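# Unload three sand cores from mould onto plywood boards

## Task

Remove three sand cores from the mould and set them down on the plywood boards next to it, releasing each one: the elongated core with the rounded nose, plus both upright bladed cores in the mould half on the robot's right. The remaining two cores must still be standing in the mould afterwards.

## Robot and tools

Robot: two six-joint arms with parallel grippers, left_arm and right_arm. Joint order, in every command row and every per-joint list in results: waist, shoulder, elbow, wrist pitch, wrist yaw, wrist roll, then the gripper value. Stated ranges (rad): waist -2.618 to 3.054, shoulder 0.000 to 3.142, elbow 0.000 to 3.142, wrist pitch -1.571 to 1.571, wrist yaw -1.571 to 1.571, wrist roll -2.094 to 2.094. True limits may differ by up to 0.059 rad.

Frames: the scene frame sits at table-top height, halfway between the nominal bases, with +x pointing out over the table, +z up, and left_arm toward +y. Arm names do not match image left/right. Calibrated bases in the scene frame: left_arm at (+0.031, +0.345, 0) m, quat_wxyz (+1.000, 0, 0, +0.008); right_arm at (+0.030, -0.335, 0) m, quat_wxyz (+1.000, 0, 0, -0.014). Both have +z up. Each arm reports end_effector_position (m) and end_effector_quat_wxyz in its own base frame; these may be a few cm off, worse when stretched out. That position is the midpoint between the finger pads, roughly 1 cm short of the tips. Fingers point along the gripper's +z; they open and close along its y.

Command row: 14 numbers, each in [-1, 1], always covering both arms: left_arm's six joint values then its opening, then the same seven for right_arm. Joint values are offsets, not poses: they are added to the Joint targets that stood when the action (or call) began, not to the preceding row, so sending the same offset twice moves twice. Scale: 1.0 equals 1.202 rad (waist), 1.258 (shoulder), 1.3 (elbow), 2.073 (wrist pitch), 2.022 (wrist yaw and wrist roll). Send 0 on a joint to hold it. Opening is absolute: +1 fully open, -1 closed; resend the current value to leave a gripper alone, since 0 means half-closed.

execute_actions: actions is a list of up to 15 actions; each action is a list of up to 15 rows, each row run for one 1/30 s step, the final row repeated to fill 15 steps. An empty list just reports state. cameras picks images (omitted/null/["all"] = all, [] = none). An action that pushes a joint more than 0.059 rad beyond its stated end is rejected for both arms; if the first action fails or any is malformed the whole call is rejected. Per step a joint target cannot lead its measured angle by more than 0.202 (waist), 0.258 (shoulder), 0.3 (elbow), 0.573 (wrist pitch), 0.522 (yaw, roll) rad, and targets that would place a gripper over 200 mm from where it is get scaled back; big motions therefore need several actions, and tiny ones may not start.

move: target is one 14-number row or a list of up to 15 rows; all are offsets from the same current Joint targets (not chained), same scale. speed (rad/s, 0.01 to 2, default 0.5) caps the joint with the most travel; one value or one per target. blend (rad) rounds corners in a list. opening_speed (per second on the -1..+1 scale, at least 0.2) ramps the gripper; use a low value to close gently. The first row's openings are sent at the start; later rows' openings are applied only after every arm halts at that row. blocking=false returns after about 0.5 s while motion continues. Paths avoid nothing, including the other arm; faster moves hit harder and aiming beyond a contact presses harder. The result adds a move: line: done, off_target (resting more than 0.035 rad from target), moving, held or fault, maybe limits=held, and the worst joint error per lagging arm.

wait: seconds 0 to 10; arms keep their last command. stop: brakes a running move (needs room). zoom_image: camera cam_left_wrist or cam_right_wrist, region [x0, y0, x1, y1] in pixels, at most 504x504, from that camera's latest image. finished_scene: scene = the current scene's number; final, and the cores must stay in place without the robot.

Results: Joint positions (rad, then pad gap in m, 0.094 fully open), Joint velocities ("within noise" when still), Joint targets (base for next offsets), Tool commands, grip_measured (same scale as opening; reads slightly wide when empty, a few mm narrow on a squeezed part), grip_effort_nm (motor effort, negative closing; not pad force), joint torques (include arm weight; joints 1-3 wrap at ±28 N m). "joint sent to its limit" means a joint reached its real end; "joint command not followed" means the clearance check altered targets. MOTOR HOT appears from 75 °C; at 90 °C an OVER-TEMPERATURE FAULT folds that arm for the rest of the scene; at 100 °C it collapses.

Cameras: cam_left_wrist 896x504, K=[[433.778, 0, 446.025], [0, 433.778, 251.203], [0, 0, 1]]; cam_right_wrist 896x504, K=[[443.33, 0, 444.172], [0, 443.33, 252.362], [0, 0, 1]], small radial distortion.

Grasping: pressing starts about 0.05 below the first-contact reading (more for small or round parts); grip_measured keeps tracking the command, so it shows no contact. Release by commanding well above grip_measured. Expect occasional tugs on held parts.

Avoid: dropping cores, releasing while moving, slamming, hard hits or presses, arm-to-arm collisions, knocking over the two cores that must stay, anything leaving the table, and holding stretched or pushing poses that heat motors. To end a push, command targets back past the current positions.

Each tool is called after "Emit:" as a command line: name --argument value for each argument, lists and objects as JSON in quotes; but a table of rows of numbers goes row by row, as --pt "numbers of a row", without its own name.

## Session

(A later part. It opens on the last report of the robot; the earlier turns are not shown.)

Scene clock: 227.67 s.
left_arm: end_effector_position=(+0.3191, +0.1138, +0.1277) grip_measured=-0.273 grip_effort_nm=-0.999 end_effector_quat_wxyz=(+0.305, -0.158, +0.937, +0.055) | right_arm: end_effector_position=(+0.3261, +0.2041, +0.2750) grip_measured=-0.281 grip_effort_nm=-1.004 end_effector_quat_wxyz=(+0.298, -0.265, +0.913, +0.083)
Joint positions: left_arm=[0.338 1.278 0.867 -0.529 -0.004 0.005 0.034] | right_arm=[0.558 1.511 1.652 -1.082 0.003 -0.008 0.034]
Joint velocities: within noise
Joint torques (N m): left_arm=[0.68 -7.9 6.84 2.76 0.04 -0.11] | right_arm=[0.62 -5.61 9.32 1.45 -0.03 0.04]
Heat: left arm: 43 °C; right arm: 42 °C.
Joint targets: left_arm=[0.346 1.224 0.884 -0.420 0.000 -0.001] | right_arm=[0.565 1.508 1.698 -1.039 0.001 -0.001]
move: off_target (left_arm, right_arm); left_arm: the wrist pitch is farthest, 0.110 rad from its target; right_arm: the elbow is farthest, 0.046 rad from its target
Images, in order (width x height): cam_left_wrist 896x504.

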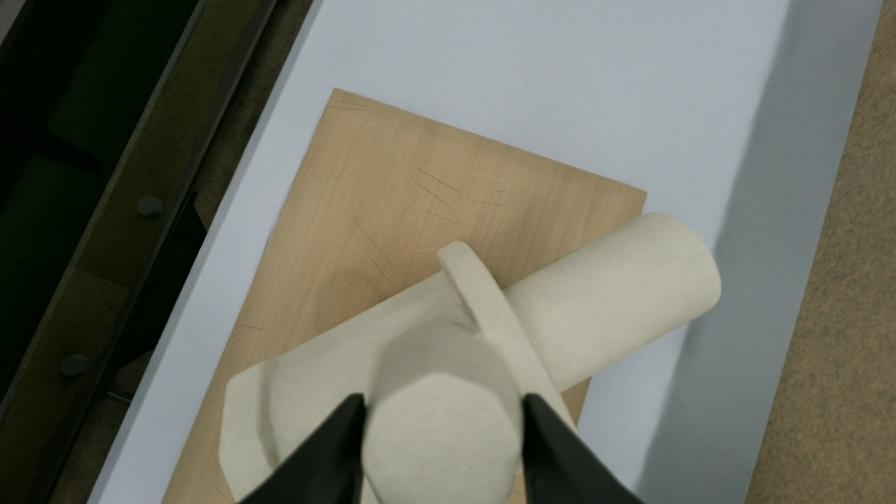

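Emit:
move --target '[0,0.0066,-0.0424,0.0306,0,0,-0.45,0,0,0,0,0,0,-0.45]' --speed 0.06 --cameras '["cam_left_wrist"]'

Scene clock: 232.83 s.
left_arm: end_effector_position=(+0.3178, +0.1133, +0.1150) grip_measured=-0.273 grip_effort_nm=-0.994 end_effector_quat_wxyz=(+0.308, -0.158, +0.936, +0.055) | right_arm: end_effector_position=(+0.3261, +0.2041, +0.2750) grip_measured=-0.281 grip_effort_nm=-1.004 end_effector_quat_wxyz=(+0.298, -0.265, +0.913, +0.083)
Joint positions: left_arm=[0.338 1.278 0.812 -0.467 -0.004 0.005 0.034] | right_arm=[0.558 1.511 1.652 -1.082 0.003 -0.007 0.034]
Joint velocities: within noise
Joint torques (N m): left_arm=[0.61 -7.21 6.71 2.8 0.07 -0.14] | right_arm=[0.61 -5.6 9.32 1.45 -0.04 0.04]
Heat: left arm: 44 °C; right arm: 42 °C.
Joint targets: left_arm=[0.346 1.232 0.828 -0.356 0.000 -0.001] | right_arm=[0.565 1.508 1.698 -1.039 0.001 -0.001]
move: off_target (left_arm, right_arm); left_arm: the wrist pitch is farthest, 0.110 rad from its target; right_arm: the elbow is farthest, 0.046 rad from its target
Images, in order (width x height): cam_left_wrist 896x504.

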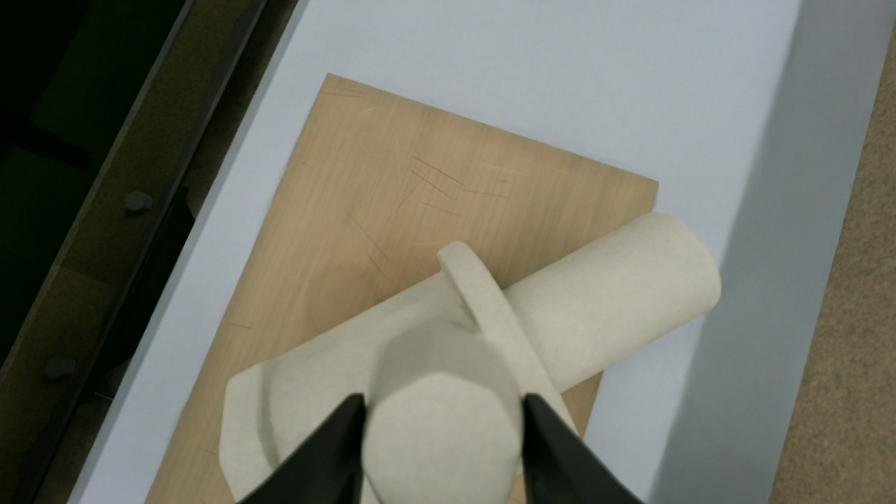

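Emit:
move --target '[0,0.0105,-0.0395,0.0312,0,0,-0.45,0,0,0,0,0,0,-0.45]' --speed 0.06 --cameras '["cam_left_wrist"]'

Scene clock: 239.50 s.
left_arm: end_effector_position=(+0.3250, +0.1161, +0.1136) grip_measured=-0.273 grip_effort_nm=-0.994 end_effector_quat_wxyz=(+0.332, -0.157, +0.928, +0.060) | right_arm: end_effector_position=(+0.3261, +0.2041, +0.2750) grip_measured=-0.281 grip_effort_nm=-1.004 end_effector_quat_wxyz=(+0.298, -0.265, +0.913, +0.083)
Joint positions: left_arm=[0.338 1.278 0.774 -0.378 -0.005 0.005 0.034] | right_arm=[0.558 1.511 1.652 -1.082 0.003 -0.007 0.034]
Joint velocities: within noise
Joint torques (N m): left_arm=[0.57 -6.16 5.57 2.61 0.07 -0.12] | right_arm=[0.61 -5.61 9.33 1.45 -0.03 0.03]
Heat: left arm: 46 °C; right arm: 42 °C.
Joint targets: left_arm=[0.346 1.246 0.777 -0.292 -0.001 -0.001] | right_arm=[0.565 1.508 1.698 -1.039 0.001 -0.001]
move: off_target (left_arm, right_arm); left_arm: the wrist pitch is farthest, 0.087 rad from its target; right_arm: the elbow is farthest, 0.046 rad from its target
Images, in order (width x height): cam_left_wrist 896x504.

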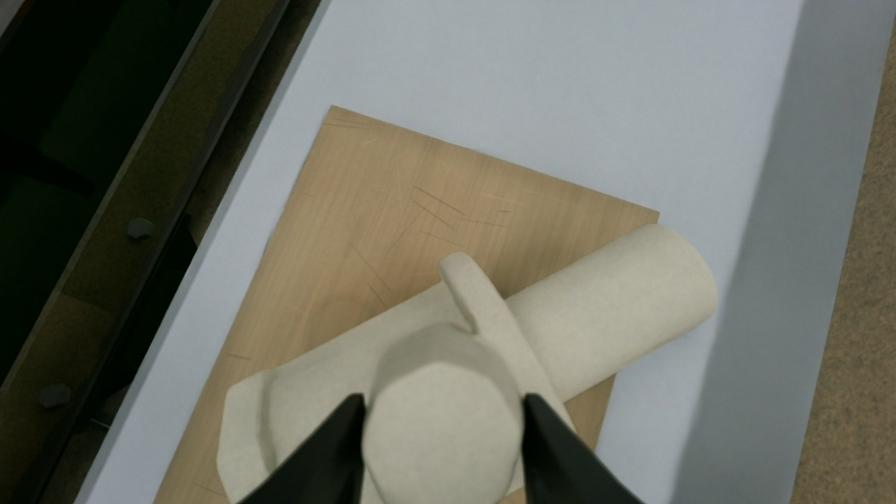

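Emit:
move --target '[0,0.009,-0.026,0.0215,0,0,-0.45,0,0,0,0,0,0,-0.45]' --speed 0.06 --cameras '["cam_left_wrist"]'

Scene clock: 244.77 s.
left_arm: end_effector_position=(+0.3297, +0.1183, +0.1131) grip_measured=-0.273 grip_effort_nm=-0.994 end_effector_quat_wxyz=(+0.349, -0.156, +0.922, +0.064) | right_arm: end_effector_position=(+0.3261, +0.2041, +0.2750) grip_measured=-0.281 grip_effort_nm=-1.004 end_effector_quat_wxyz=(+0.298, -0.265, +0.913, +0.083)
Joint positions: left_arm=[0.338 1.278 0.747 -0.314 -0.008 0.005 0.034] | right_arm=[0.558 1.511 1.652 -1.082 0.003 -0.007 0.034]
Joint velocities: within noise
Joint torques (N m): left_arm=[0.66 -5.27 4.96 2.46 0.12 -0.13] | right_arm=[0.62 -5.61 9.32 1.45 -0.04 0.03]
Heat: left arm: 46 °C; right arm: 42 °C.
Joint targets: left_arm=[0.346 1.257 0.743 -0.247 0.000 -0.001] | right_arm=[0.565 1.508 1.698 -1.039 0.001 -0.001]
move: off_target (left_arm, right_arm); left_arm: the wrist pitch is farthest, 0.067 rad from its target; right_arm: the elbow is farthest, 0.046 rad from its target
Images, in order (width x height): cam_left_wrist 896x504.

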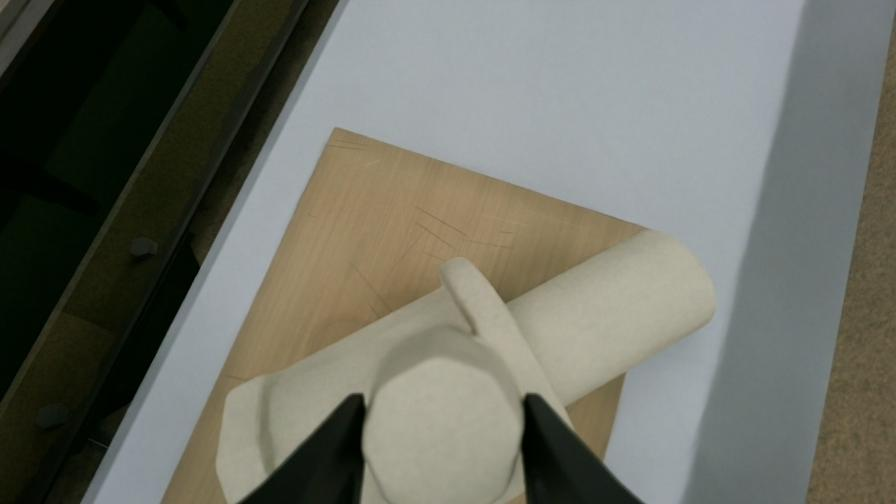

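Emit:
move --target '[0,0,0,0,0,0,0.3,0,0,0,0,0,0,-0.45]' --opening_speed 0.3 --cameras '["cam_left_wrist"]'

Scene clock: 251.00 s.
left_arm: end_effector_position=(+0.3388, +0.1215, +0.1218) grip_measured=+0.298 grip_effort_nm=0.144 end_effector_quat_wxyz=(+0.374, -0.155, +0.912, +0.068) | right_arm: end_effector_position=(+0.3261, +0.2041, +0.2750) grip_measured=-0.281 grip_effort_nm=-1.004 end_effector_quat_wxyz=(+0.298, -0.265, +0.913, +0.083)
Joint positions: left_arm=[0.338 1.278 0.745 -0.259 -0.008 0.005 0.061] | right_arm=[0.558 1.511 1.652 -1.082 0.003 -0.007 0.034]
Joint velocities: within noise
Joint torques (N m): left_arm=[0.66 -5.34 5.23 1.91 0.09 -0.12] | right_arm=[0.62 -5.61 9.33 1.45 -0.03 0.04]
Heat: left arm: 46 °C; right arm: 42 °C.
Joint targets: left_arm=[0.346 1.257 0.743 -0.247 0.000 -0.001] | right_arm=[0.565 1.508 1.698 -1.039 0.001 -0.001]
move: off_target (right_arm); right_arm: the elbow is farthest, 0.046 rad from its target
Images, in order (width x height): cam_left_wrist 896x504.

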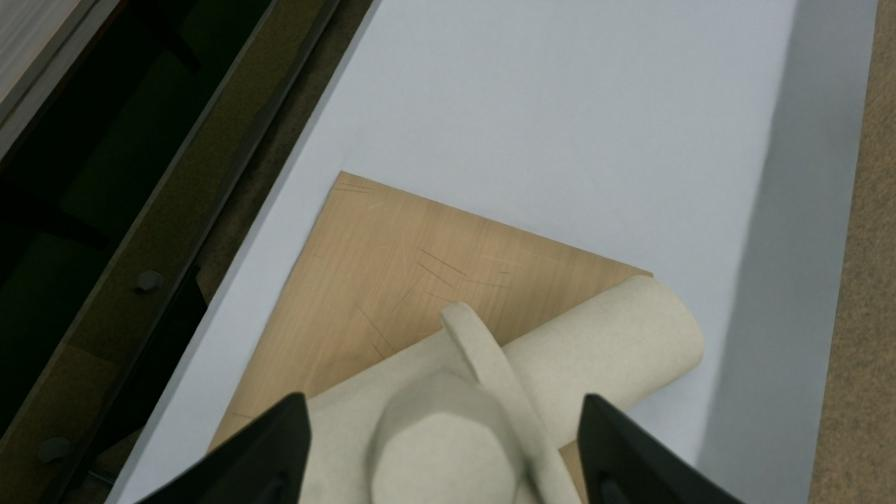

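Emit:
move --pt "0 -0.252 0.151 -0.2475 0 0 0.35 0 0 0 0 0 0 -0.45" --pt "-0.953 -0.388 0.27 -0.098 0 0 0.35 0 0 0 0 0 0 -0.45" --speed '[0.4,0.9]'

Emit:
zoom_image --camera "cam_left_wrist" --region '[300, 0, 800, 400]'

Scene clock: 265.73 s.
left_arm: end_effector_position=(+0.2073, -0.2080, +0.3915) grip_measured=+0.348 grip_effort_nm=0.139 end_effector_quat_wxyz=(+0.597, +0.295, +0.704, -0.247) | right_arm: end_effector_position=(+0.3260, +0.2041, +0.2750) grip_measured=-0.281 grip_effort_nm=-1.004 end_effector_quat_wxyz=(+0.298, -0.265, +0.913, +0.083)
Joint positions: left_arm=[-0.792 0.776 1.072 -0.461 -0.003 0.004 0.063] | right_arm=[0.558 1.511 1.652 -1.083 0.003 -0.007 0.034]
Joint velocities: within noise
Joint torques (N m): left_arm=[-0.53 -0.47 7.04 2.35 0.02 -0.1] | right_arm=[0.61 -5.61 9.32 1.45 -0.04 0.04]
Heat: left arm: 43 °C; right arm: 43 °C.
Joint targets: left_arm=[-0.800 0.769 1.094 -0.451 -0.001 0.000] | right_arm=[0.565 1.508 1.698 -1.039 0.001 -0.001]
move: off_target (right_arm); right_arm: the elbow is farthest, 0.046 rad from its target

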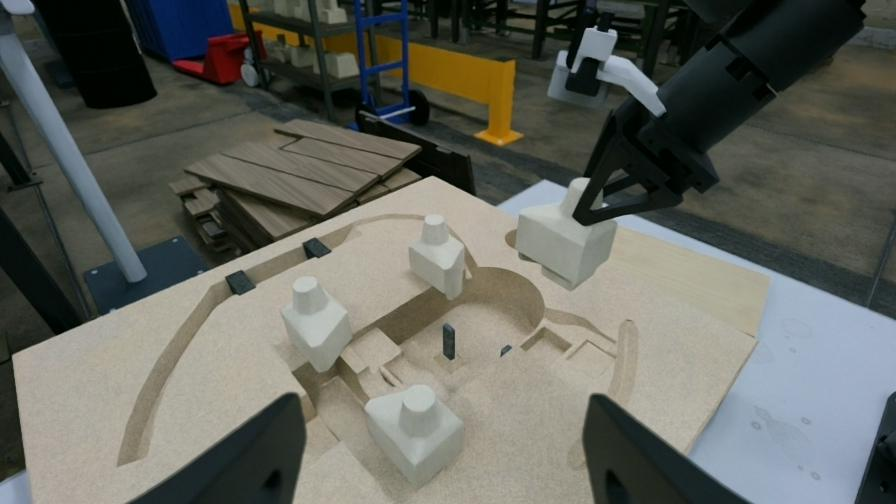

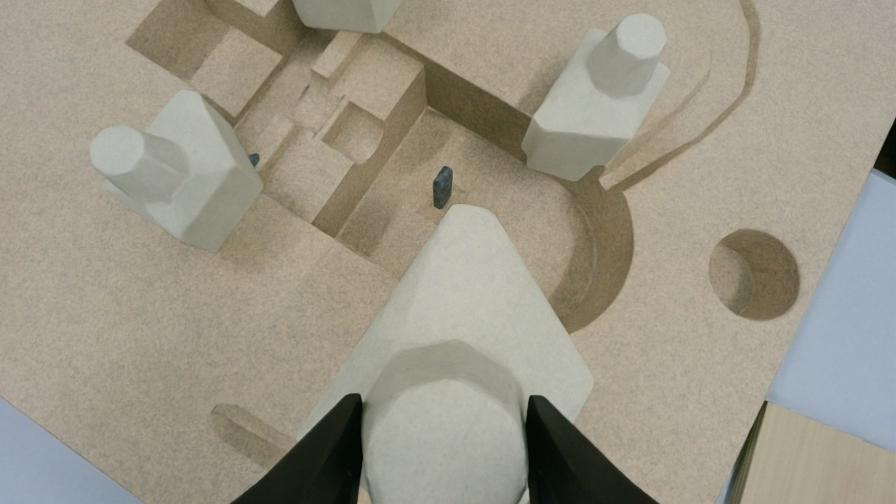

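Scaled by 1.008.

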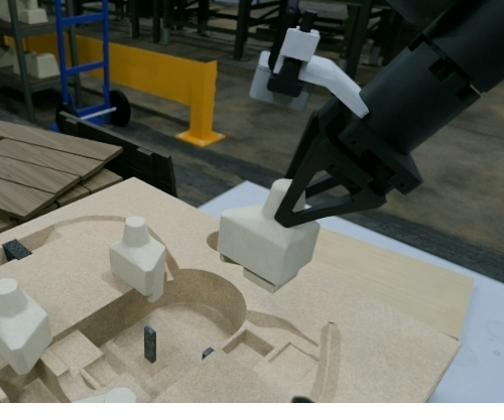

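Emit:
zoom_image --camera "cam_left_wrist" --region '[500, 160, 640, 300]'

Scaled by 3.600.

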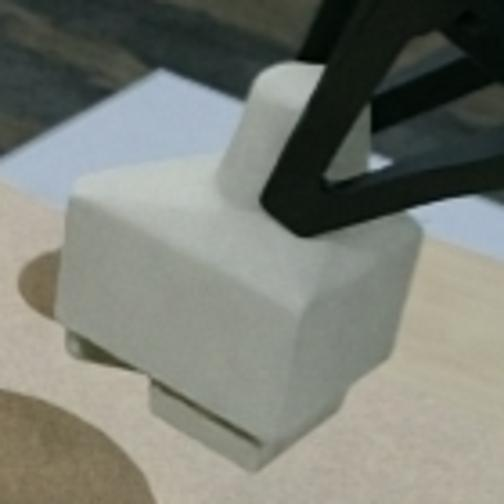

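Emit:
move --pt "0.94 0 0 -0.1085 0 0 0.35 -0.737 -0.234 -0.2555 0.0322 0 0 -0.45" --pt "0.94 0 0 -0.1085 0 0 0.35 -0.737 -0.2928 -0.5415 0.1759 0 0 -0.45" --speed '[0.6,0.3]'

Scene clock: 280.50 s.
left_arm: end_effector_position=(+0.2652, +0.0898, +0.3421) grip_measured=+0.348 grip_effort_nm=0.139 end_effector_quat_wxyz=(+0.557, -0.131, +0.815, +0.092) | right_arm: end_effector_position=(+0.3016, -0.0983, +0.1738) grip_measured=-0.281 grip_effort_nm=-1.009 end_effector_quat_wxyz=(+0.306, +0.147, +0.939, -0.051)
Joint positions: left_arm=[0.322 0.776 1.072 -0.668 -0.002 0.004 0.063] | right_arm=[-0.317 1.178 0.986 -0.749 0.003 -0.007 0.034]
Joint velocities: within noise
Joint torques (N m): left_arm=[0.61 -0.38 6.95 2.08 0.04 -0.11] | right_arm=[-0.28 -6.26 6.65 1.75 -0.04 0.04]
Heat: left arm: 44 °C; right arm: 43 °C.
Joint targets: left_arm=[0.330 0.769 1.094 -0.675 0.000 -0.001] | right_arm=[-0.320 1.140 0.994 -0.675 0.000 -0.001]
move: off_target (right_arm); right_arm: the wrist pitch is farthest, 0.074 rad from its target

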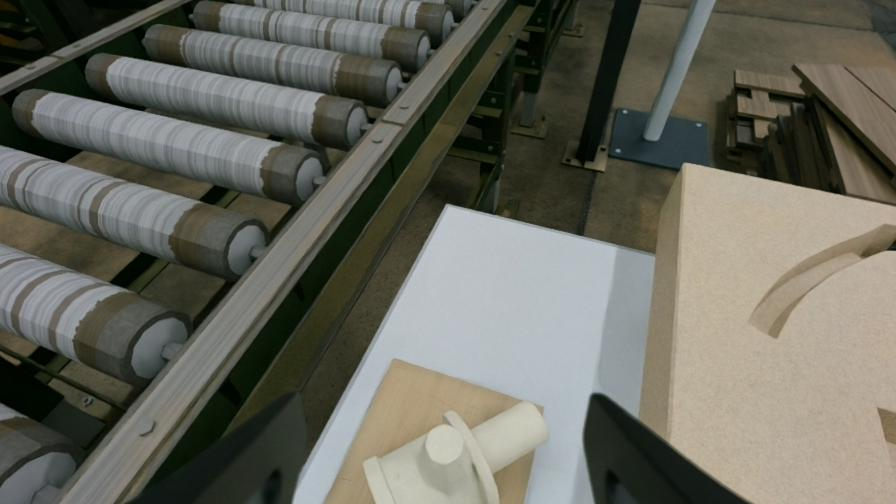

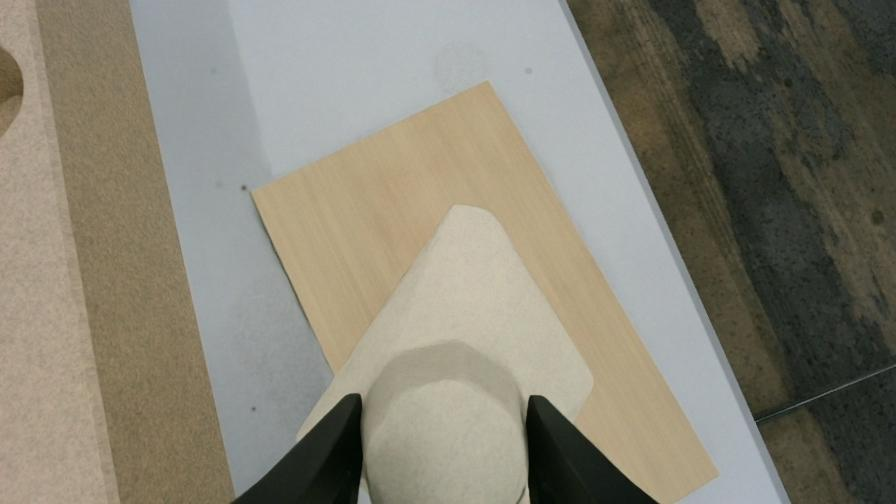

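Emit:
move --target '[0,0,0,0,0,0,0.35,-0.075,-0.0787,-0.1614,0.0539,0,0,-0.45]' --speed 0.2 --cameras '["cam_right_wrist"]'

Scene clock: 293.23 s.
left_arm: end_effector_position=(+0.2652, +0.0898, +0.3421) grip_measured=+0.348 grip_effort_nm=0.129 end_effector_quat_wxyz=(+0.556, -0.131, +0.815, +0.092) | right_arm: end_effector_position=(+0.2703, -0.1150, +0.1366) grip_measured=-0.281 grip_effort_nm=-1.004 end_effector_quat_wxyz=(+0.306, +0.188, +0.931, -0.065)
Joint positions: left_arm=[0.322 0.776 1.072 -0.668 -0.002 0.004 0.063] | right_arm=[-0.405 1.074 0.778 -0.638 0.002 -0.007 0.034]
Joint velocities: within noise
Joint torques (N m): left_arm=[0.61 -0.54 6.91 2.1 0.04 -0.12] | right_arm=[-0.53 -5.09 6.57 1.77 -0.02 0.04]
Heat: left arm: 44 °C; right arm: 44 °C.
Joint targets: left_arm=[0.330 0.769 1.094 -0.675 0.000 -0.001] | right_arm=[-0.411 1.041 0.785 -0.563 0.001 -0.001]
move: off_target (right_arm); right_arm: the wrist pitch is farthest, 0.074 rad from its target
Images, in order (width x height): cam_right_wrist 896x504.

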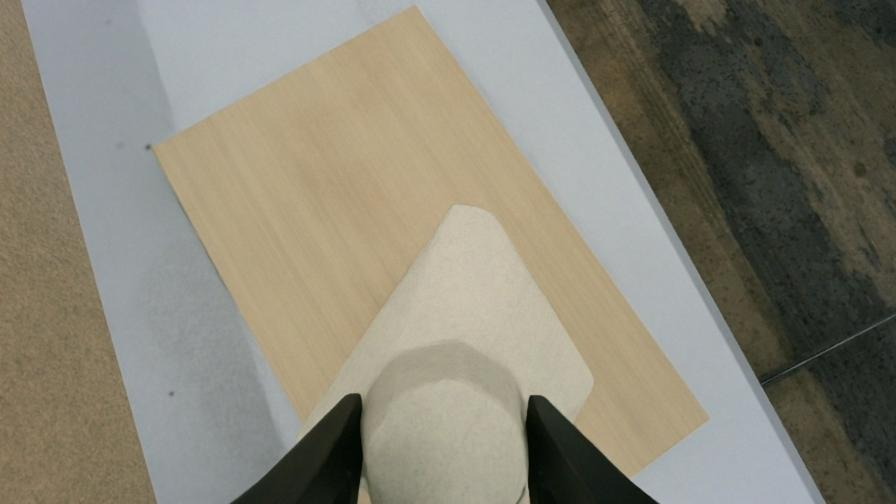

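Emit:
move --target '[0,0,0,0,0,0,0.35,0,0.0025,-0.0452,0.0294,0,0,-0.45]' --speed 0.06 --cameras '["cam_right_wrist"]'

Scene clock: 297.10 s.
left_arm: end_effector_position=(+0.2652, +0.0898, +0.3421) grip_measured=+0.348 grip_effort_nm=0.144 end_effector_quat_wxyz=(+0.556, -0.131, +0.815, +0.092) | right_arm: end_effector_position=(+0.2697, -0.1148, +0.1226) grip_measured=-0.281 grip_effort_nm=-1.009 end_effector_quat_wxyz=(+0.308, +0.188, +0.931, -0.065)
Joint positions: left_arm=[0.322 0.776 1.072 -0.668 -0.002 0.004 0.063] | right_arm=[-0.405 1.074 0.72 -0.577 0.002 -0.007 0.034]
Joint velocities: within noise
Joint torques (N m): left_arm=[0.66 -0.53 6.95 2.1 0.03 -0.09] | right_arm=[-0.5 -4.82 6.49 1.76 -0.03 0.03]
Heat: left arm: 45 °C; right arm: 44 °C.
Joint targets: left_arm=[0.330 0.769 1.094 -0.675 0.000 -0.001] | right_arm=[-0.411 1.044 0.726 -0.502 0.001 -0.001]
move: off_target (right_arm); right_arm: the wrist pitch is farthest, 0.075 rad from its target
Images, in order (width x height): cam_right_wrist 896x504.

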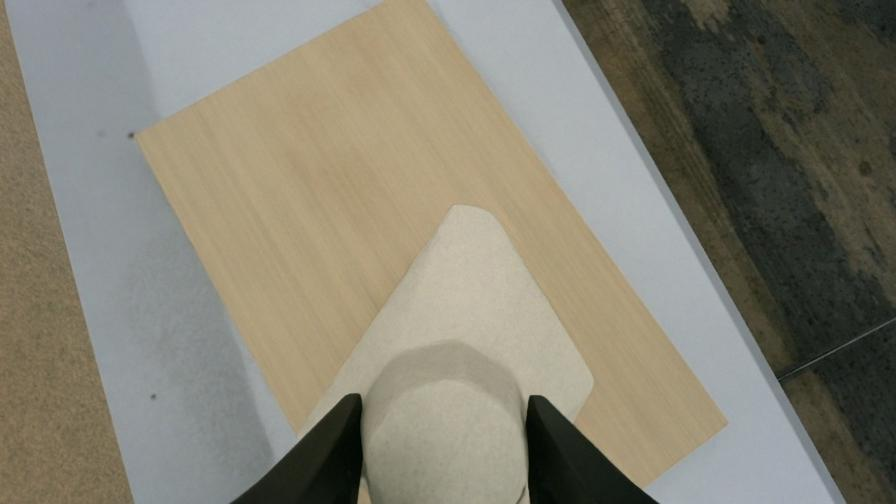

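Emit:
move --target '[0,0,0,0,0,0,0.35,0,0.0033,-0.0295,0.0205,0,0,-0.45]' --speed 0.06 --cameras '["cam_right_wrist"]'

Scene clock: 299.70 s.
left_arm: end_effector_position=(+0.2652, +0.0898, +0.3421) grip_measured=+0.348 grip_effort_nm=0.139 end_effector_quat_wxyz=(+0.556, -0.131, +0.815, +0.092) | right_arm: end_effector_position=(+0.2693, -0.1146, +0.1137) grip_measured=-0.281 grip_effort_nm=-1.004 end_effector_quat_wxyz=(+0.309, +0.187, +0.930, -0.066)
Joint positions: left_arm=[0.322 0.776 1.072 -0.668 -0.002 0.004 0.063] | right_arm=[-0.405 1.074 0.682 -0.535 0.002 -0.007 0.034]
Joint velocities: within noise
Joint torques (N m): left_arm=[0.58 -0.5 6.9 2.09 0.03 -0.11] | right_arm=[-0.5 -4.46 6.42 1.73 -0.03 0.03]
Heat: left arm: 45 °C; right arm: 44 °C.
Joint targets: left_arm=[0.330 0.769 1.094 -0.675 0.000 -0.001] | right_arm=[-0.411 1.048 0.688 -0.459 0.001 -0.001]
move: off_target (right_arm); right_arm: the wrist pitch is farthest, 0.075 rad from its target
Images, in order (width x height): cam_right_wrist 896x504.

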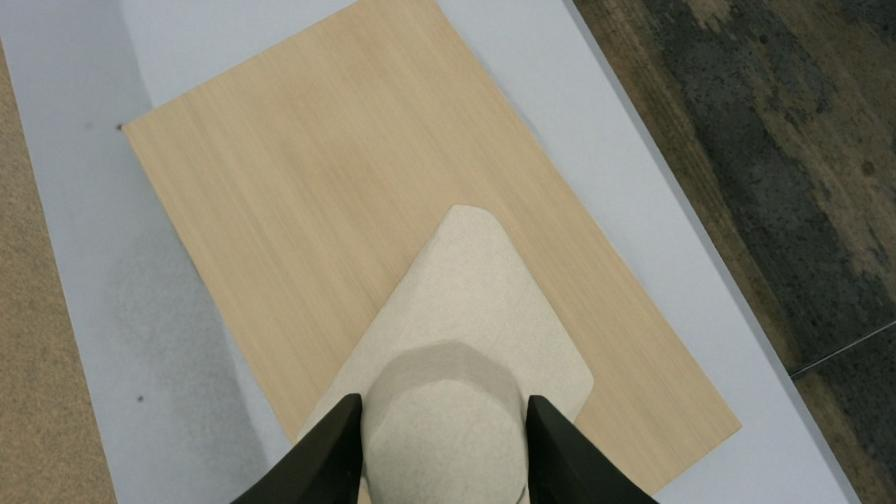

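Emit:
move --target '[0,0,0,0,0,0,0.35,0,0.0061,-0.0275,0.0205,0,0,-0.45]' --speed 0.06 --cameras '["cam_right_wrist"]'

Scene clock: 303.87 s.
left_arm: end_effector_position=(+0.2652, +0.0898, +0.3421) grip_measured=+0.348 grip_effort_nm=0.134 end_effector_quat_wxyz=(+0.556, -0.131, +0.815, +0.092) | right_arm: end_effector_position=(+0.2713, -0.1154, +0.1086) grip_measured=-0.281 grip_effort_nm=-1.009 end_effector_quat_wxyz=(+0.318, +0.187, +0.927, -0.067)
Joint positions: left_arm=[0.322 0.776 1.072 -0.668 -0.002 0.004 0.063] | right_arm=[-0.405 1.074 0.651 -0.486 0.002 -0.007 0.034]
Joint velocities: within noise
Joint torques (N m): left_arm=[0.59 -0.44 7.02 2.09 0.03 -0.11] | right_arm=[-0.53 -3.79 6.08 1.77 -0.02 0.04]
Heat: left arm: 45 °C; right arm: 44 °C.
Joint targets: left_arm=[0.330 0.769 1.094 -0.675 0.000 -0.001] | right_arm=[-0.411 1.056 0.652 -0.417 0.001 -0.001]
move: off_target (right_arm); right_arm: the wrist pitch is farthest, 0.070 rad from its target
Images, in order (width x height): cam_right_wrist 896x504.

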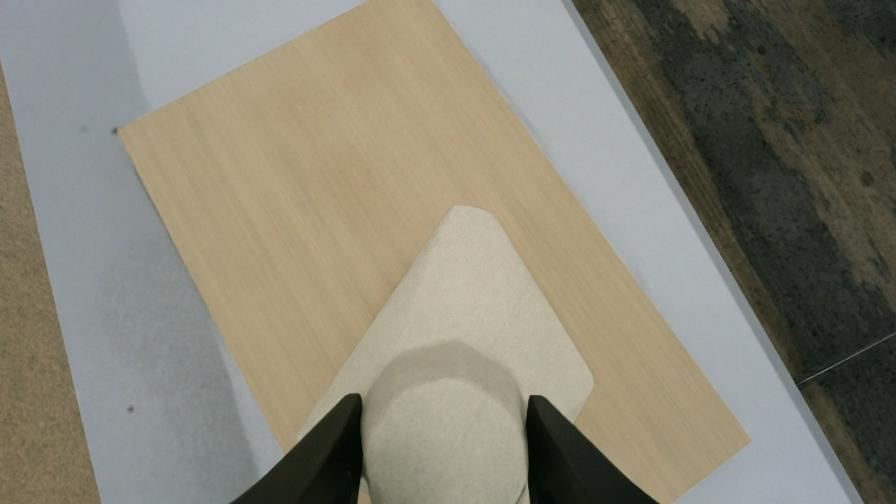

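Emit:
move --target '[0,0,0,0,0,0,0.35,0,0.004,-0.013,0.0105,0,0,-0.45]' --speed 0.05 --cameras '["cam_right_wrist"]'

Emit:
move --target '[0,0,0,0,0,0,0.35,0,0,0,0,0,0,0.3]' --opening_speed 0.3 --cameras '["cam_right_wrist"]'

Scene clock: 307.97 s.
left_arm: end_effector_position=(+0.2652, +0.0898, +0.3421) grip_measured=+0.348 grip_effort_nm=0.129 end_effector_quat_wxyz=(+0.556, -0.131, +0.815, +0.092) | right_arm: end_effector_position=(+0.2736, -0.1165, +0.1082) grip_measured=-0.281 grip_effort_nm=-1.004 end_effector_quat_wxyz=(+0.325, +0.186, +0.925, -0.069)
Joint positions: left_arm=[0.322 0.776 1.072 -0.668 -0.002 0.004 0.063] | right_arm=[-0.405 1.074 0.639 -0.458 0.002 -0.007 0.034]
Joint velocities: within noise
Joint torques (N m): left_arm=[0.62 -0.44 6.94 2.1 0.04 -0.11] | right_arm=[-0.51 -3.4 5.72 1.72 -0.02 0.03]
Heat: left arm: 45 °C; right arm: 44 °C.
Joint targets: left_arm=[0.330 0.769 1.094 -0.675 0.000 -0.001] | right_arm=[-0.411 1.061 0.635 -0.395 0.001 -0.001]
move: off_target (right_arm); right_arm: the wrist pitch is farthest, 0.062 rad from its target
Images, in order (width x height): cam_right_wrist 896x504.

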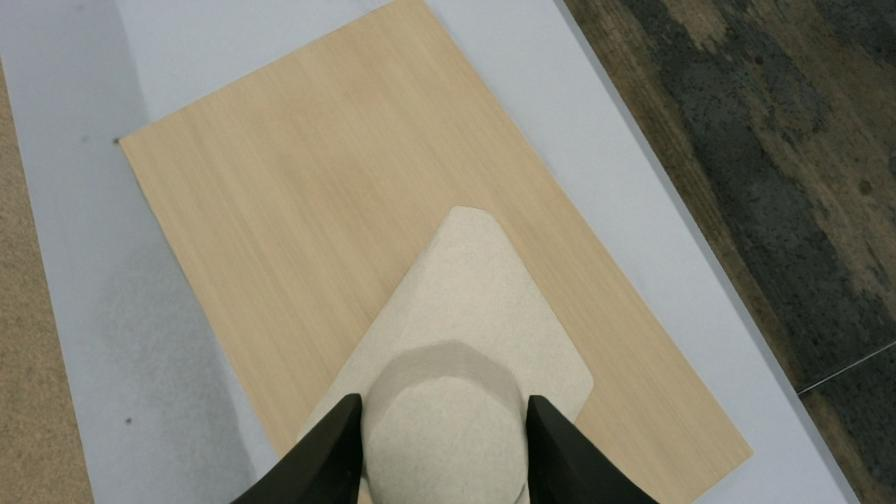

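Scene clock: 310.67 s.
left_arm: end_effector_position=(+0.2652, +0.0898, +0.3421) grip_measured=+0.348 grip_effort_nm=0.134 end_effector_quat_wxyz=(+0.556, -0.131, +0.815, +0.092) | right_arm: end_effector_position=(+0.2786, -0.1165, +0.1115) grip_measured=+0.297 grip_effort_nm=0.164 end_effector_quat_wxyz=(+0.337, +0.184, +0.921, -0.066)
Joint positions: left_arm=[0.322 0.776 1.072 -0.668 -0.002 0.004 0.063] | right_arm=[-0.405 1.074 0.636 -0.431 -0.009 -0.007 0.061]
Joint velocities: within noise
Joint torques (N m): left_arm=[0.69 -0.44 6.95 2.11 0.04 -0.11] | right_arm=[-0.51 -3.4 5.94 1.47 0.08 0.04]
Heat: left arm: 45 °C; right arm: 44 °C.
Joint targets: left_arm=[0.330 0.769 1.094 -0.675 0.000 -0.001] | right_arm=[-0.411 1.061 0.635 -0.395 0.000 -0.001]
move: off_target (right_arm); right_arm: the wrist pitch is farthest, 0.036 rad from its target
Images, in order (width x height): cam_right_wrist 896x504.

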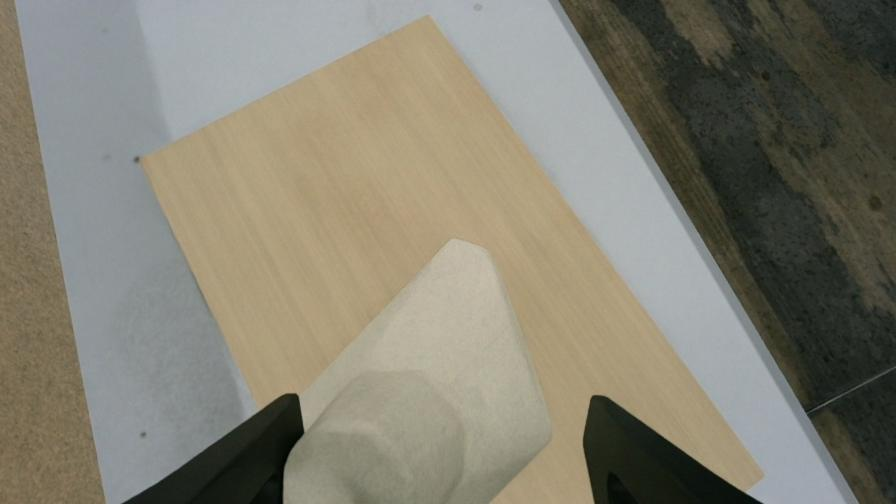

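Emit:
zoom_image --camera "cam_right_wrist" --region '[220, 200, 620, 504]'

Scaled by 1.260.

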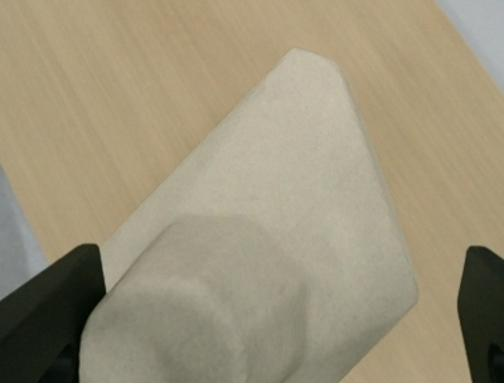

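Emit:
move --target '[0,0,0,0,0,0,0.35,0,0,0,0,0,0,0.7]' --opening_speed 0.2 --cameras '["cam_right_wrist"]'

Scene clock: 317.80 s.
left_arm: end_effector_position=(+0.2652, +0.0898, +0.3421) grip_measured=+0.348 grip_effort_nm=0.144 end_effector_quat_wxyz=(+0.556, -0.131, +0.815, +0.092) | right_arm: end_effector_position=(+0.2813, -0.1182, +0.1141) grip_measured=+0.697 grip_effort_nm=0.168 end_effector_quat_wxyz=(+0.345, +0.184, +0.918, -0.069)
Joint positions: left_arm=[0.322 0.776 1.072 -0.668 -0.002 0.004 0.063] | right_arm=[-0.405 1.074 0.636 -0.414 -0.006 -0.007 0.08]
Joint velocities: within noise
Joint torques (N m): left_arm=[0.61 -0.46 6.99 2.08 0.04 -0.13] | right_arm=[-0.51 -3.44 5.96 1.35 0.04 0.03]
Heat: left arm: 45 °C; right arm: 44 °C.
Joint targets: left_arm=[0.330 0.769 1.094 -0.675 0.000 -0.001] | right_arm=[-0.411 1.061 0.635 -0.395 0.000 -0.001]
move: done
Images, in order (width x height): cam_right_wrist 896x504.

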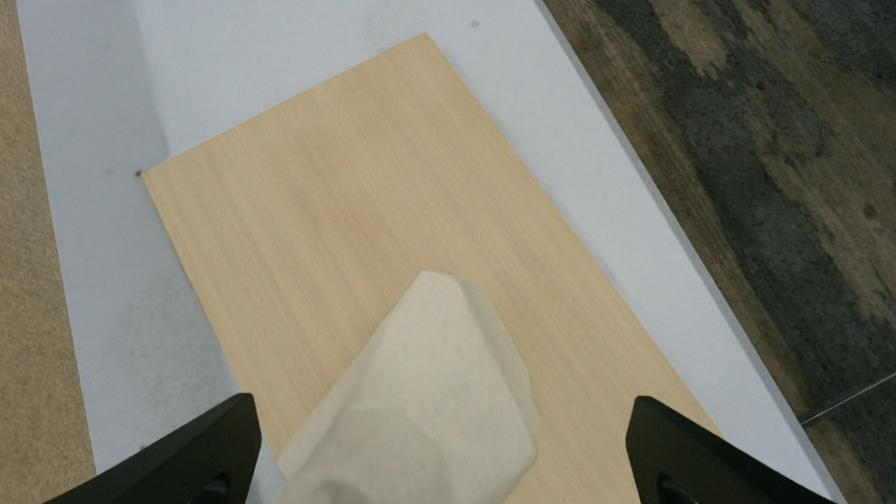

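Emit:
move --target '[0,0,0,0,0,0,0.35,0,0,0,0,0,0,1]' --opening_speed 0.2 --cameras '["cam_right_wrist"]'

Scene clock: 322.37 s.
left_arm: end_effector_position=(+0.2652, +0.0898, +0.3421) grip_measured=+0.348 grip_effort_nm=0.144 end_effector_quat_wxyz=(+0.556, -0.131, +0.815, +0.092) | right_arm: end_effector_position=(+0.2814, -0.1183, +0.1142) grip_measured=+0.997 grip_effort_nm=0.178 end_effector_quat_wxyz=(+0.345, +0.184, +0.918, -0.070)
Joint positions: left_arm=[0.322 0.776 1.072 -0.668 -0.002 0.004 0.063] | right_arm=[-0.405 1.074 0.636 -0.414 -0.005 -0.007 0.094]
Joint velocities: within noise
Joint torques (N m): left_arm=[0.68 -0.39 6.94 2.09 0.01 -0.13] | right_arm=[-0.5 -3.41 5.94 1.33 0.05 0.03]
Heat: left arm: 45 °C; right arm: 43 °C.
Joint targets: left_arm=[0.330 0.769 1.094 -0.675 0.000 -0.001] | right_arm=[-0.411 1.061 0.635 -0.395 0.000 -0.001]
move: done
Images, in order (width x height): cam_right_wrist 896x504.

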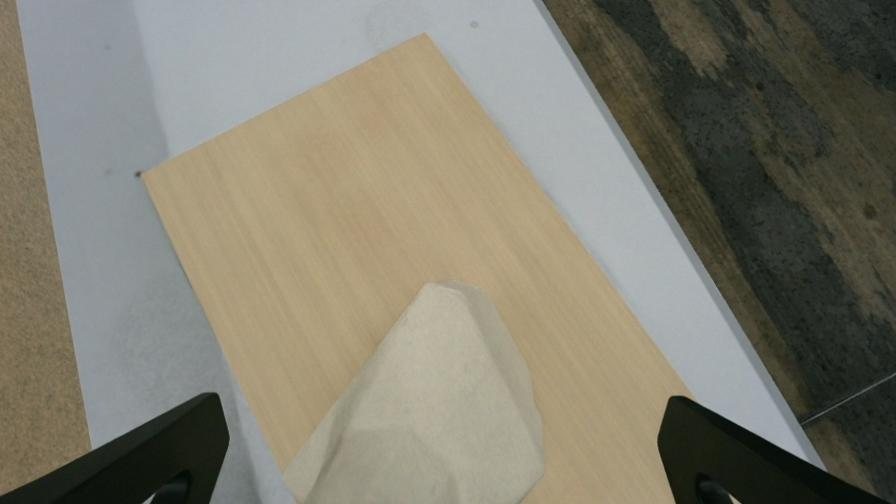

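Emit:
move --target '[0,0,0,0,0,0,0.35,0.045,0,0,0,0,0,1]' --speed 0.05 --cameras '["cam_right_wrist"]'

Scene clock: 326.50 s.
left_arm: end_effector_position=(+0.2652, +0.0898, +0.3421) grip_measured=+0.348 grip_effort_nm=0.139 end_effector_quat_wxyz=(+0.556, -0.131, +0.815, +0.092) | right_arm: end_effector_position=(+0.2859, -0.1069, +0.1142) grip_measured=+0.997 grip_effort_nm=0.173 end_effector_quat_wxyz=(+0.346, +0.165, +0.921, -0.063)
Joint positions: left_arm=[0.322 0.776 1.072 -0.668 -0.002 0.004 0.063] | right_arm=[-0.364 1.074 0.636 -0.414 -0.005 -0.007 0.094]
Joint velocities: within noise
Joint torques (N m): left_arm=[0.64 -0.47 6.94 2.07 0.04 -0.13] | right_arm=[0.54 -3.43 5.98 1.32 0.04 0.03]
Heat: left arm: 45 °C; right arm: 43 °C.
Joint targets: left_arm=[0.330 0.769 1.094 -0.675 0.000 -0.001] | right_arm=[-0.357 1.061 0.635 -0.395 0.000 -0.001]
move: done
Images, in order (width x height): cam_right_wrist 896x504.

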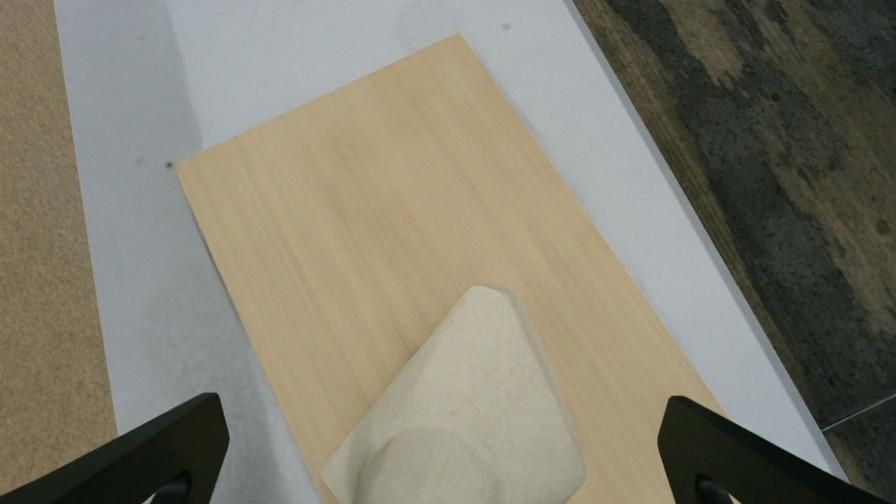

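Emit:
move --target '[0,0,0,0,0,0,0.35,0,-0.0977,0.2352,-0.2063,0,0,1]' --speed 0.25 --cameras '["cam_right_wrist"]'

Scene clock: 334.20 s.
left_arm: end_effector_position=(+0.2652, +0.0898, +0.3421) grip_measured=+0.348 grip_effort_nm=0.139 end_effector_quat_wxyz=(+0.556, -0.131, +0.815, +0.092) | right_arm: end_effector_position=(+0.2605, -0.0972, +0.1976) grip_measured=+0.997 grip_effort_nm=0.173 end_effector_quat_wxyz=(+0.348, +0.165, +0.921, -0.063)
Joint positions: left_arm=[0.322 0.776 1.072 -0.668 -0.002 0.004 0.063] | right_arm=[-0.364 0.95 0.912 -0.809 -0.005 -0.007 0.094]
Joint velocities: within noise
Joint torques (N m): left_arm=[0.58 -0.36 6.94 2.11 0.03 -0.13] | right_arm=[0.64 -2.4 8.28 1.07 0.04 0.03]
Heat: left arm: 46 °C; right arm: 43 °C.
Joint targets: left_arm=[0.330 0.769 1.094 -0.675 0.000 -0.001] | right_arm=[-0.357 0.938 0.940 -0.823 0.000 -0.001]
move: done
Images, in order (width x height): cam_right_wrist 896x504.

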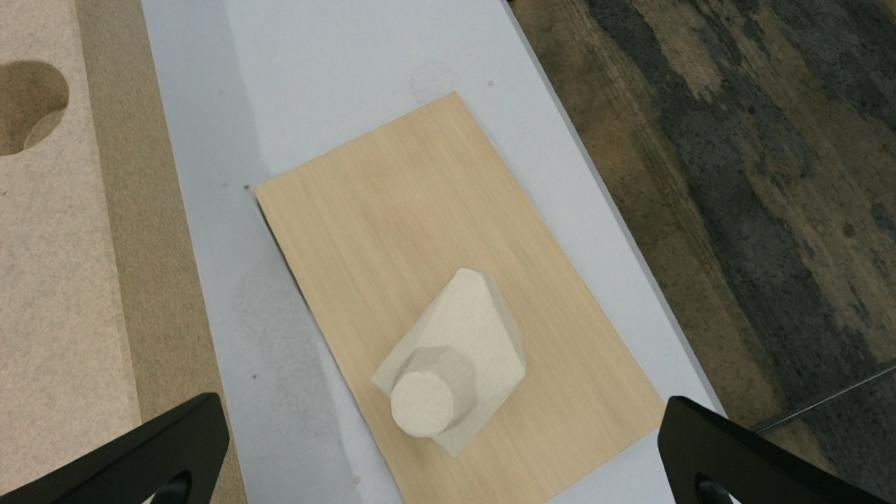

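Emit:
move --target '[0,0,0,0,0,0,0.35,0.611,0.7587,0.7058,-0.0203,0,0,0.35]' --speed 0.6 --cameras '["cam_right_wrist"]'

Scene clock: 342.30 s.
left_arm: end_effector_position=(+0.2652, +0.0898, +0.3421) grip_measured=+0.348 grip_effort_nm=0.139 end_effector_quat_wxyz=(+0.556, -0.131, +0.815, +0.092) | right_arm: end_effector_position=(+0.4649, +0.1889, +0.2193) grip_measured=+0.353 grip_effort_nm=-0.120 end_effector_quat_wxyz=(+0.318, -0.184, +0.928, +0.062)
Joint positions: left_arm=[0.322 0.776 1.072 -0.668 -0.002 0.004 0.063] | right_arm=[0.383 1.885 1.827 -0.853 -0.003 -0.007 0.064]
Joint velocities: within noise
Joint torques (N m): left_arm=[0.69 -0.38 6.87 2.09 0.05 -0.1] | right_arm=[-0.25 -8.14 8.36 0.97 0.03 0.03]
Heat: left arm: 46 °C; right arm: 42 °C.
Joint targets: left_arm=[0.330 0.769 1.094 -0.675 0.000 -0.001] | right_arm=[0.378 1.892 1.858 -0.865 0.001 -0.001]
move: done
Images, in order (width x height): cam_right_wrist 896x504.

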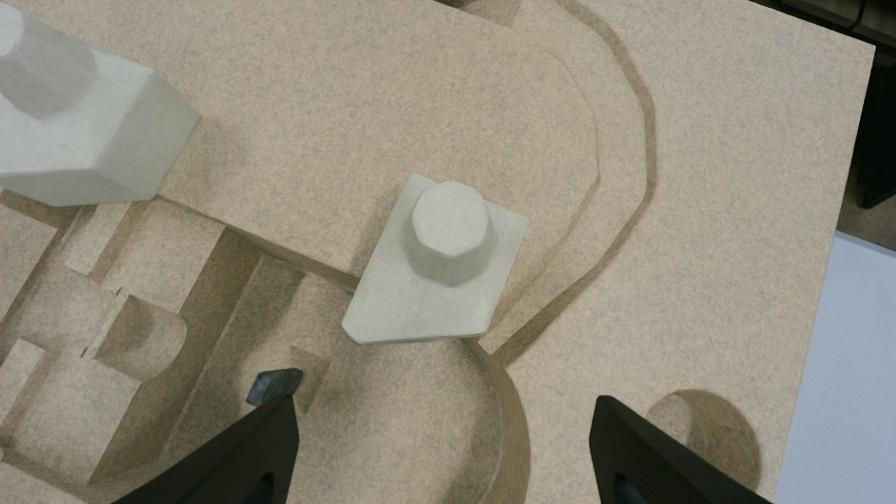

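Emit:
move --target '[0,0,0,0,0,0,0.35,-0.003,0.2045,0.0723,0.0783,0,0,0.35]' --speed 0.25 --cameras '["cam_right_wrist"]'

Scene clock: 350.43 s.
left_arm: end_effector_position=(+0.2652, +0.0898, +0.3421) grip_measured=+0.348 grip_effort_nm=0.134 end_effector_quat_wxyz=(+0.556, -0.131, +0.815, +0.092) | right_arm: end_effector_position=(+0.5195, +0.2109, +0.1468) grip_measured=+0.353 grip_effort_nm=-0.125 end_effector_quat_wxyz=(+0.305, -0.185, +0.932, +0.059)
Joint positions: left_arm=[0.322 0.776 1.072 -0.668 -0.002 0.004 0.063] | right_arm=[0.383 2.137 1.921 -0.722 -0.003 -0.007 0.064]
Joint velocities: within noise
Joint torques (N m): left_arm=[0.62 -0.39 6.89 2.09 0.03 -0.12] | right_arm=[-0.73 -9.73 8.53 1.25 0.03 0.03]
Heat: left arm: 46 °C; right arm: 41 °C.
Joint targets: left_arm=[0.330 0.769 1.094 -0.675 0.000 -0.001] | right_arm=[0.374 2.150 1.952 -0.703 0.001 -0.001]
move: done
Images, in order (width x height): cam_right_wrist 896x504.

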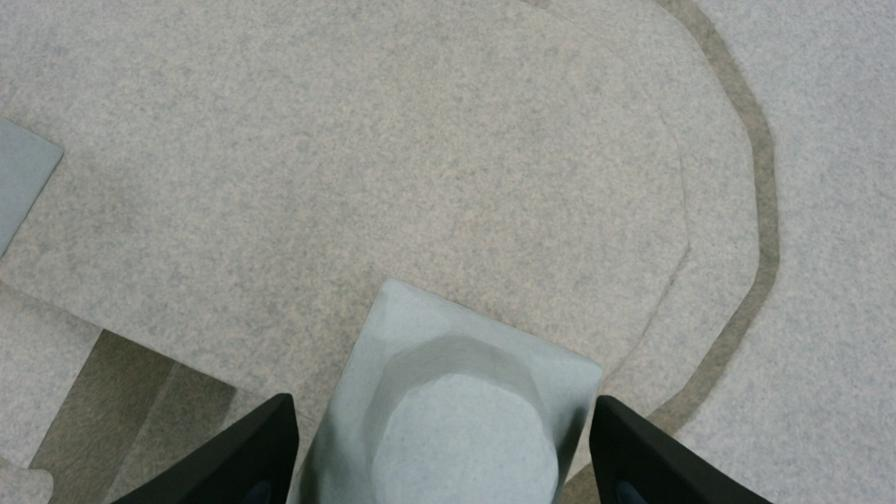

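Emit:
move --target '[0,0,0,0,0,0,0.35,-0.01,0,0,0,0,0,0.35]' --speed 0.2 --cameras '["cam_right_wrist"]'

Scene clock: 354.20 s.
left_arm: end_effector_position=(+0.2652, +0.0898, +0.3421) grip_measured=+0.348 grip_effort_nm=0.134 end_effector_quat_wxyz=(+0.556, -0.131, +0.815, +0.092) | right_arm: end_effector_position=(+0.5224, +0.2042, +0.1469) grip_measured=+0.353 grip_effort_nm=-0.125 end_effector_quat_wxyz=(+0.306, -0.178, +0.933, +0.058)
Joint positions: left_arm=[0.322 0.776 1.072 -0.668 -0.002 0.004 0.063] | right_arm=[0.369 2.137 1.921 -0.721 -0.004 -0.007 0.064]
Joint velocities: within noise
Joint torques (N m): left_arm=[0.61 -0.46 6.93 2.09 0.01 -0.11] | right_arm=[-0.53 -9.74 8.53 1.21 0.01 0.03]
Heat: left arm: 46 °C; right arm: 41 °C.
Joint targets: left_arm=[0.330 0.769 1.094 -0.675 0.000 -0.001] | right_arm=[0.362 2.150 1.952 -0.703 0.001 -0.001]
move: done
Images, in order (width x height): cam_right_wrist 896x504.

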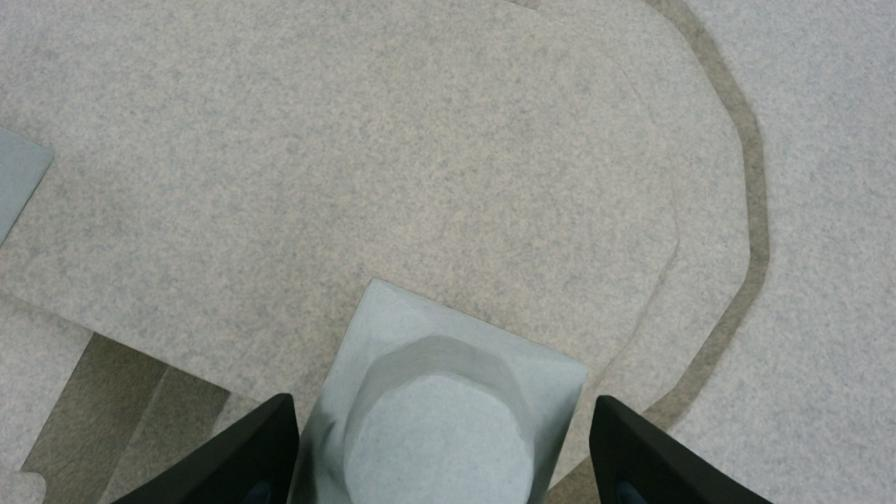

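Emit:
move --target '[0,0,0,0,0,0,0.35,0,0,0,0,0,0,-0.45]' --opening_speed 0.3 --cameras '[]'

Emit:
move --pt "0 0 0 0 0 0 0.35 0 0.0117 0.1105 -0.0617 0 0 -0.45" --pt "0 0 0 0 0 0 0.35 0 0.038 0.2302 -0.1208 0 0 -0.45" --speed 0.2 --blend 0.02 --cameras '["cam_right_wrist"]'

Scene clock: 363.60 s.
left_arm: end_effector_position=(+0.2652, +0.0898, +0.3421) grip_measured=+0.348 grip_effort_nm=0.139 end_effector_quat_wxyz=(+0.556, -0.131, +0.815, +0.092) | right_arm: end_effector_position=(+0.5255, +0.2058, +0.1540) grip_measured=-0.251 grip_effort_nm=-1.009 end_effector_quat_wxyz=(+0.314, -0.170, +0.932, +0.064)
Joint positions: left_arm=[0.322 0.776 1.072 -0.668 -0.002 0.004 0.063] | right_arm=[0.369 2.137 1.938 -0.72 -0.006 0.012 0.035]
Joint velocities: within noise
Joint torques (N m): left_arm=[0.69 -0.44 6.9 2.08 0.03 -0.13] | right_arm=[-0.59 -9.72 7.13 1.23 0.05 -0.18]
Heat: left arm: 46 °C; right arm: 42 °C.
Joint targets: left_arm=[0.330 0.769 1.094 -0.675 0.000 -0.001] | right_arm=[0.362 2.150 1.952 -0.703 0.001 -0.001]
move: done
No camera images: "cameras" was empty.

Scene clock: 365.73 s.
left_arm: end_effector_position=(+0.2652, +0.0898, +0.3421) grip_measured=+0.348 grip_effort_nm=0.134 end_effector_quat_wxyz=(+0.556, -0.131, +0.815, +0.092) | right_arm: end_effector_position=(+0.5202, +0.2035, +0.1909) grip_measured=-0.255 grip_effort_nm=-1.004 end_effector_quat_wxyz=(+0.290, -0.173, +0.939, +0.058)
Joint positions: left_arm=[0.322 0.776 1.072 -0.668 -0.002 0.004 0.063] | right_arm=[0.369 2.193 2.205 -0.982 -0.005 0.006 0.035]
Joint velocities: within noise
Joint torques (N m): left_arm=[0.75 -0.43 6.97 2.1 0.04 -0.11] | right_arm=[-0.59 -10.54 9.55 1.3 0.03 -0.12]
Heat: left arm: 46 °C; right arm: 42 °C.
Joint targets: left_arm=[0.330 0.769 1.094 -0.675 0.000 -0.001] | right_arm=[0.362 2.197 2.251 -0.953 0.000 -0.001]
move: off_target (right_arm); right_arm: the elbow is farthest, 0.047 rad from its target
Images, in order (width x height): cam_right_wrist 896x504.

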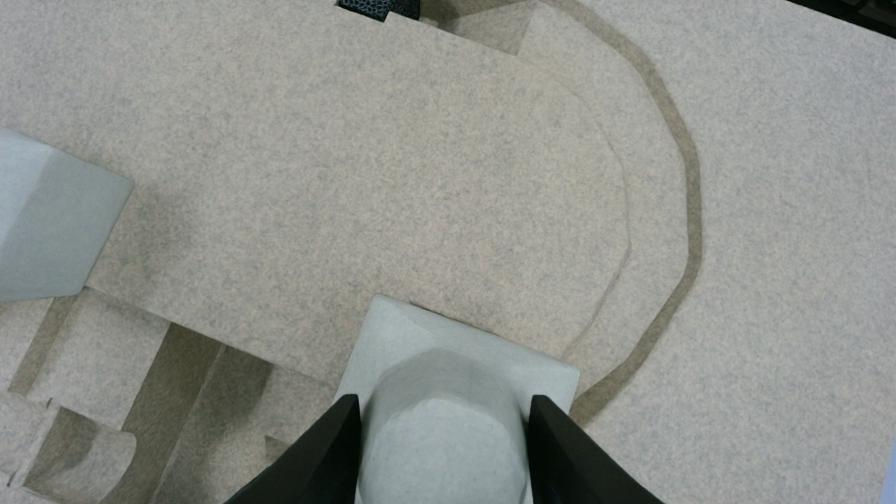

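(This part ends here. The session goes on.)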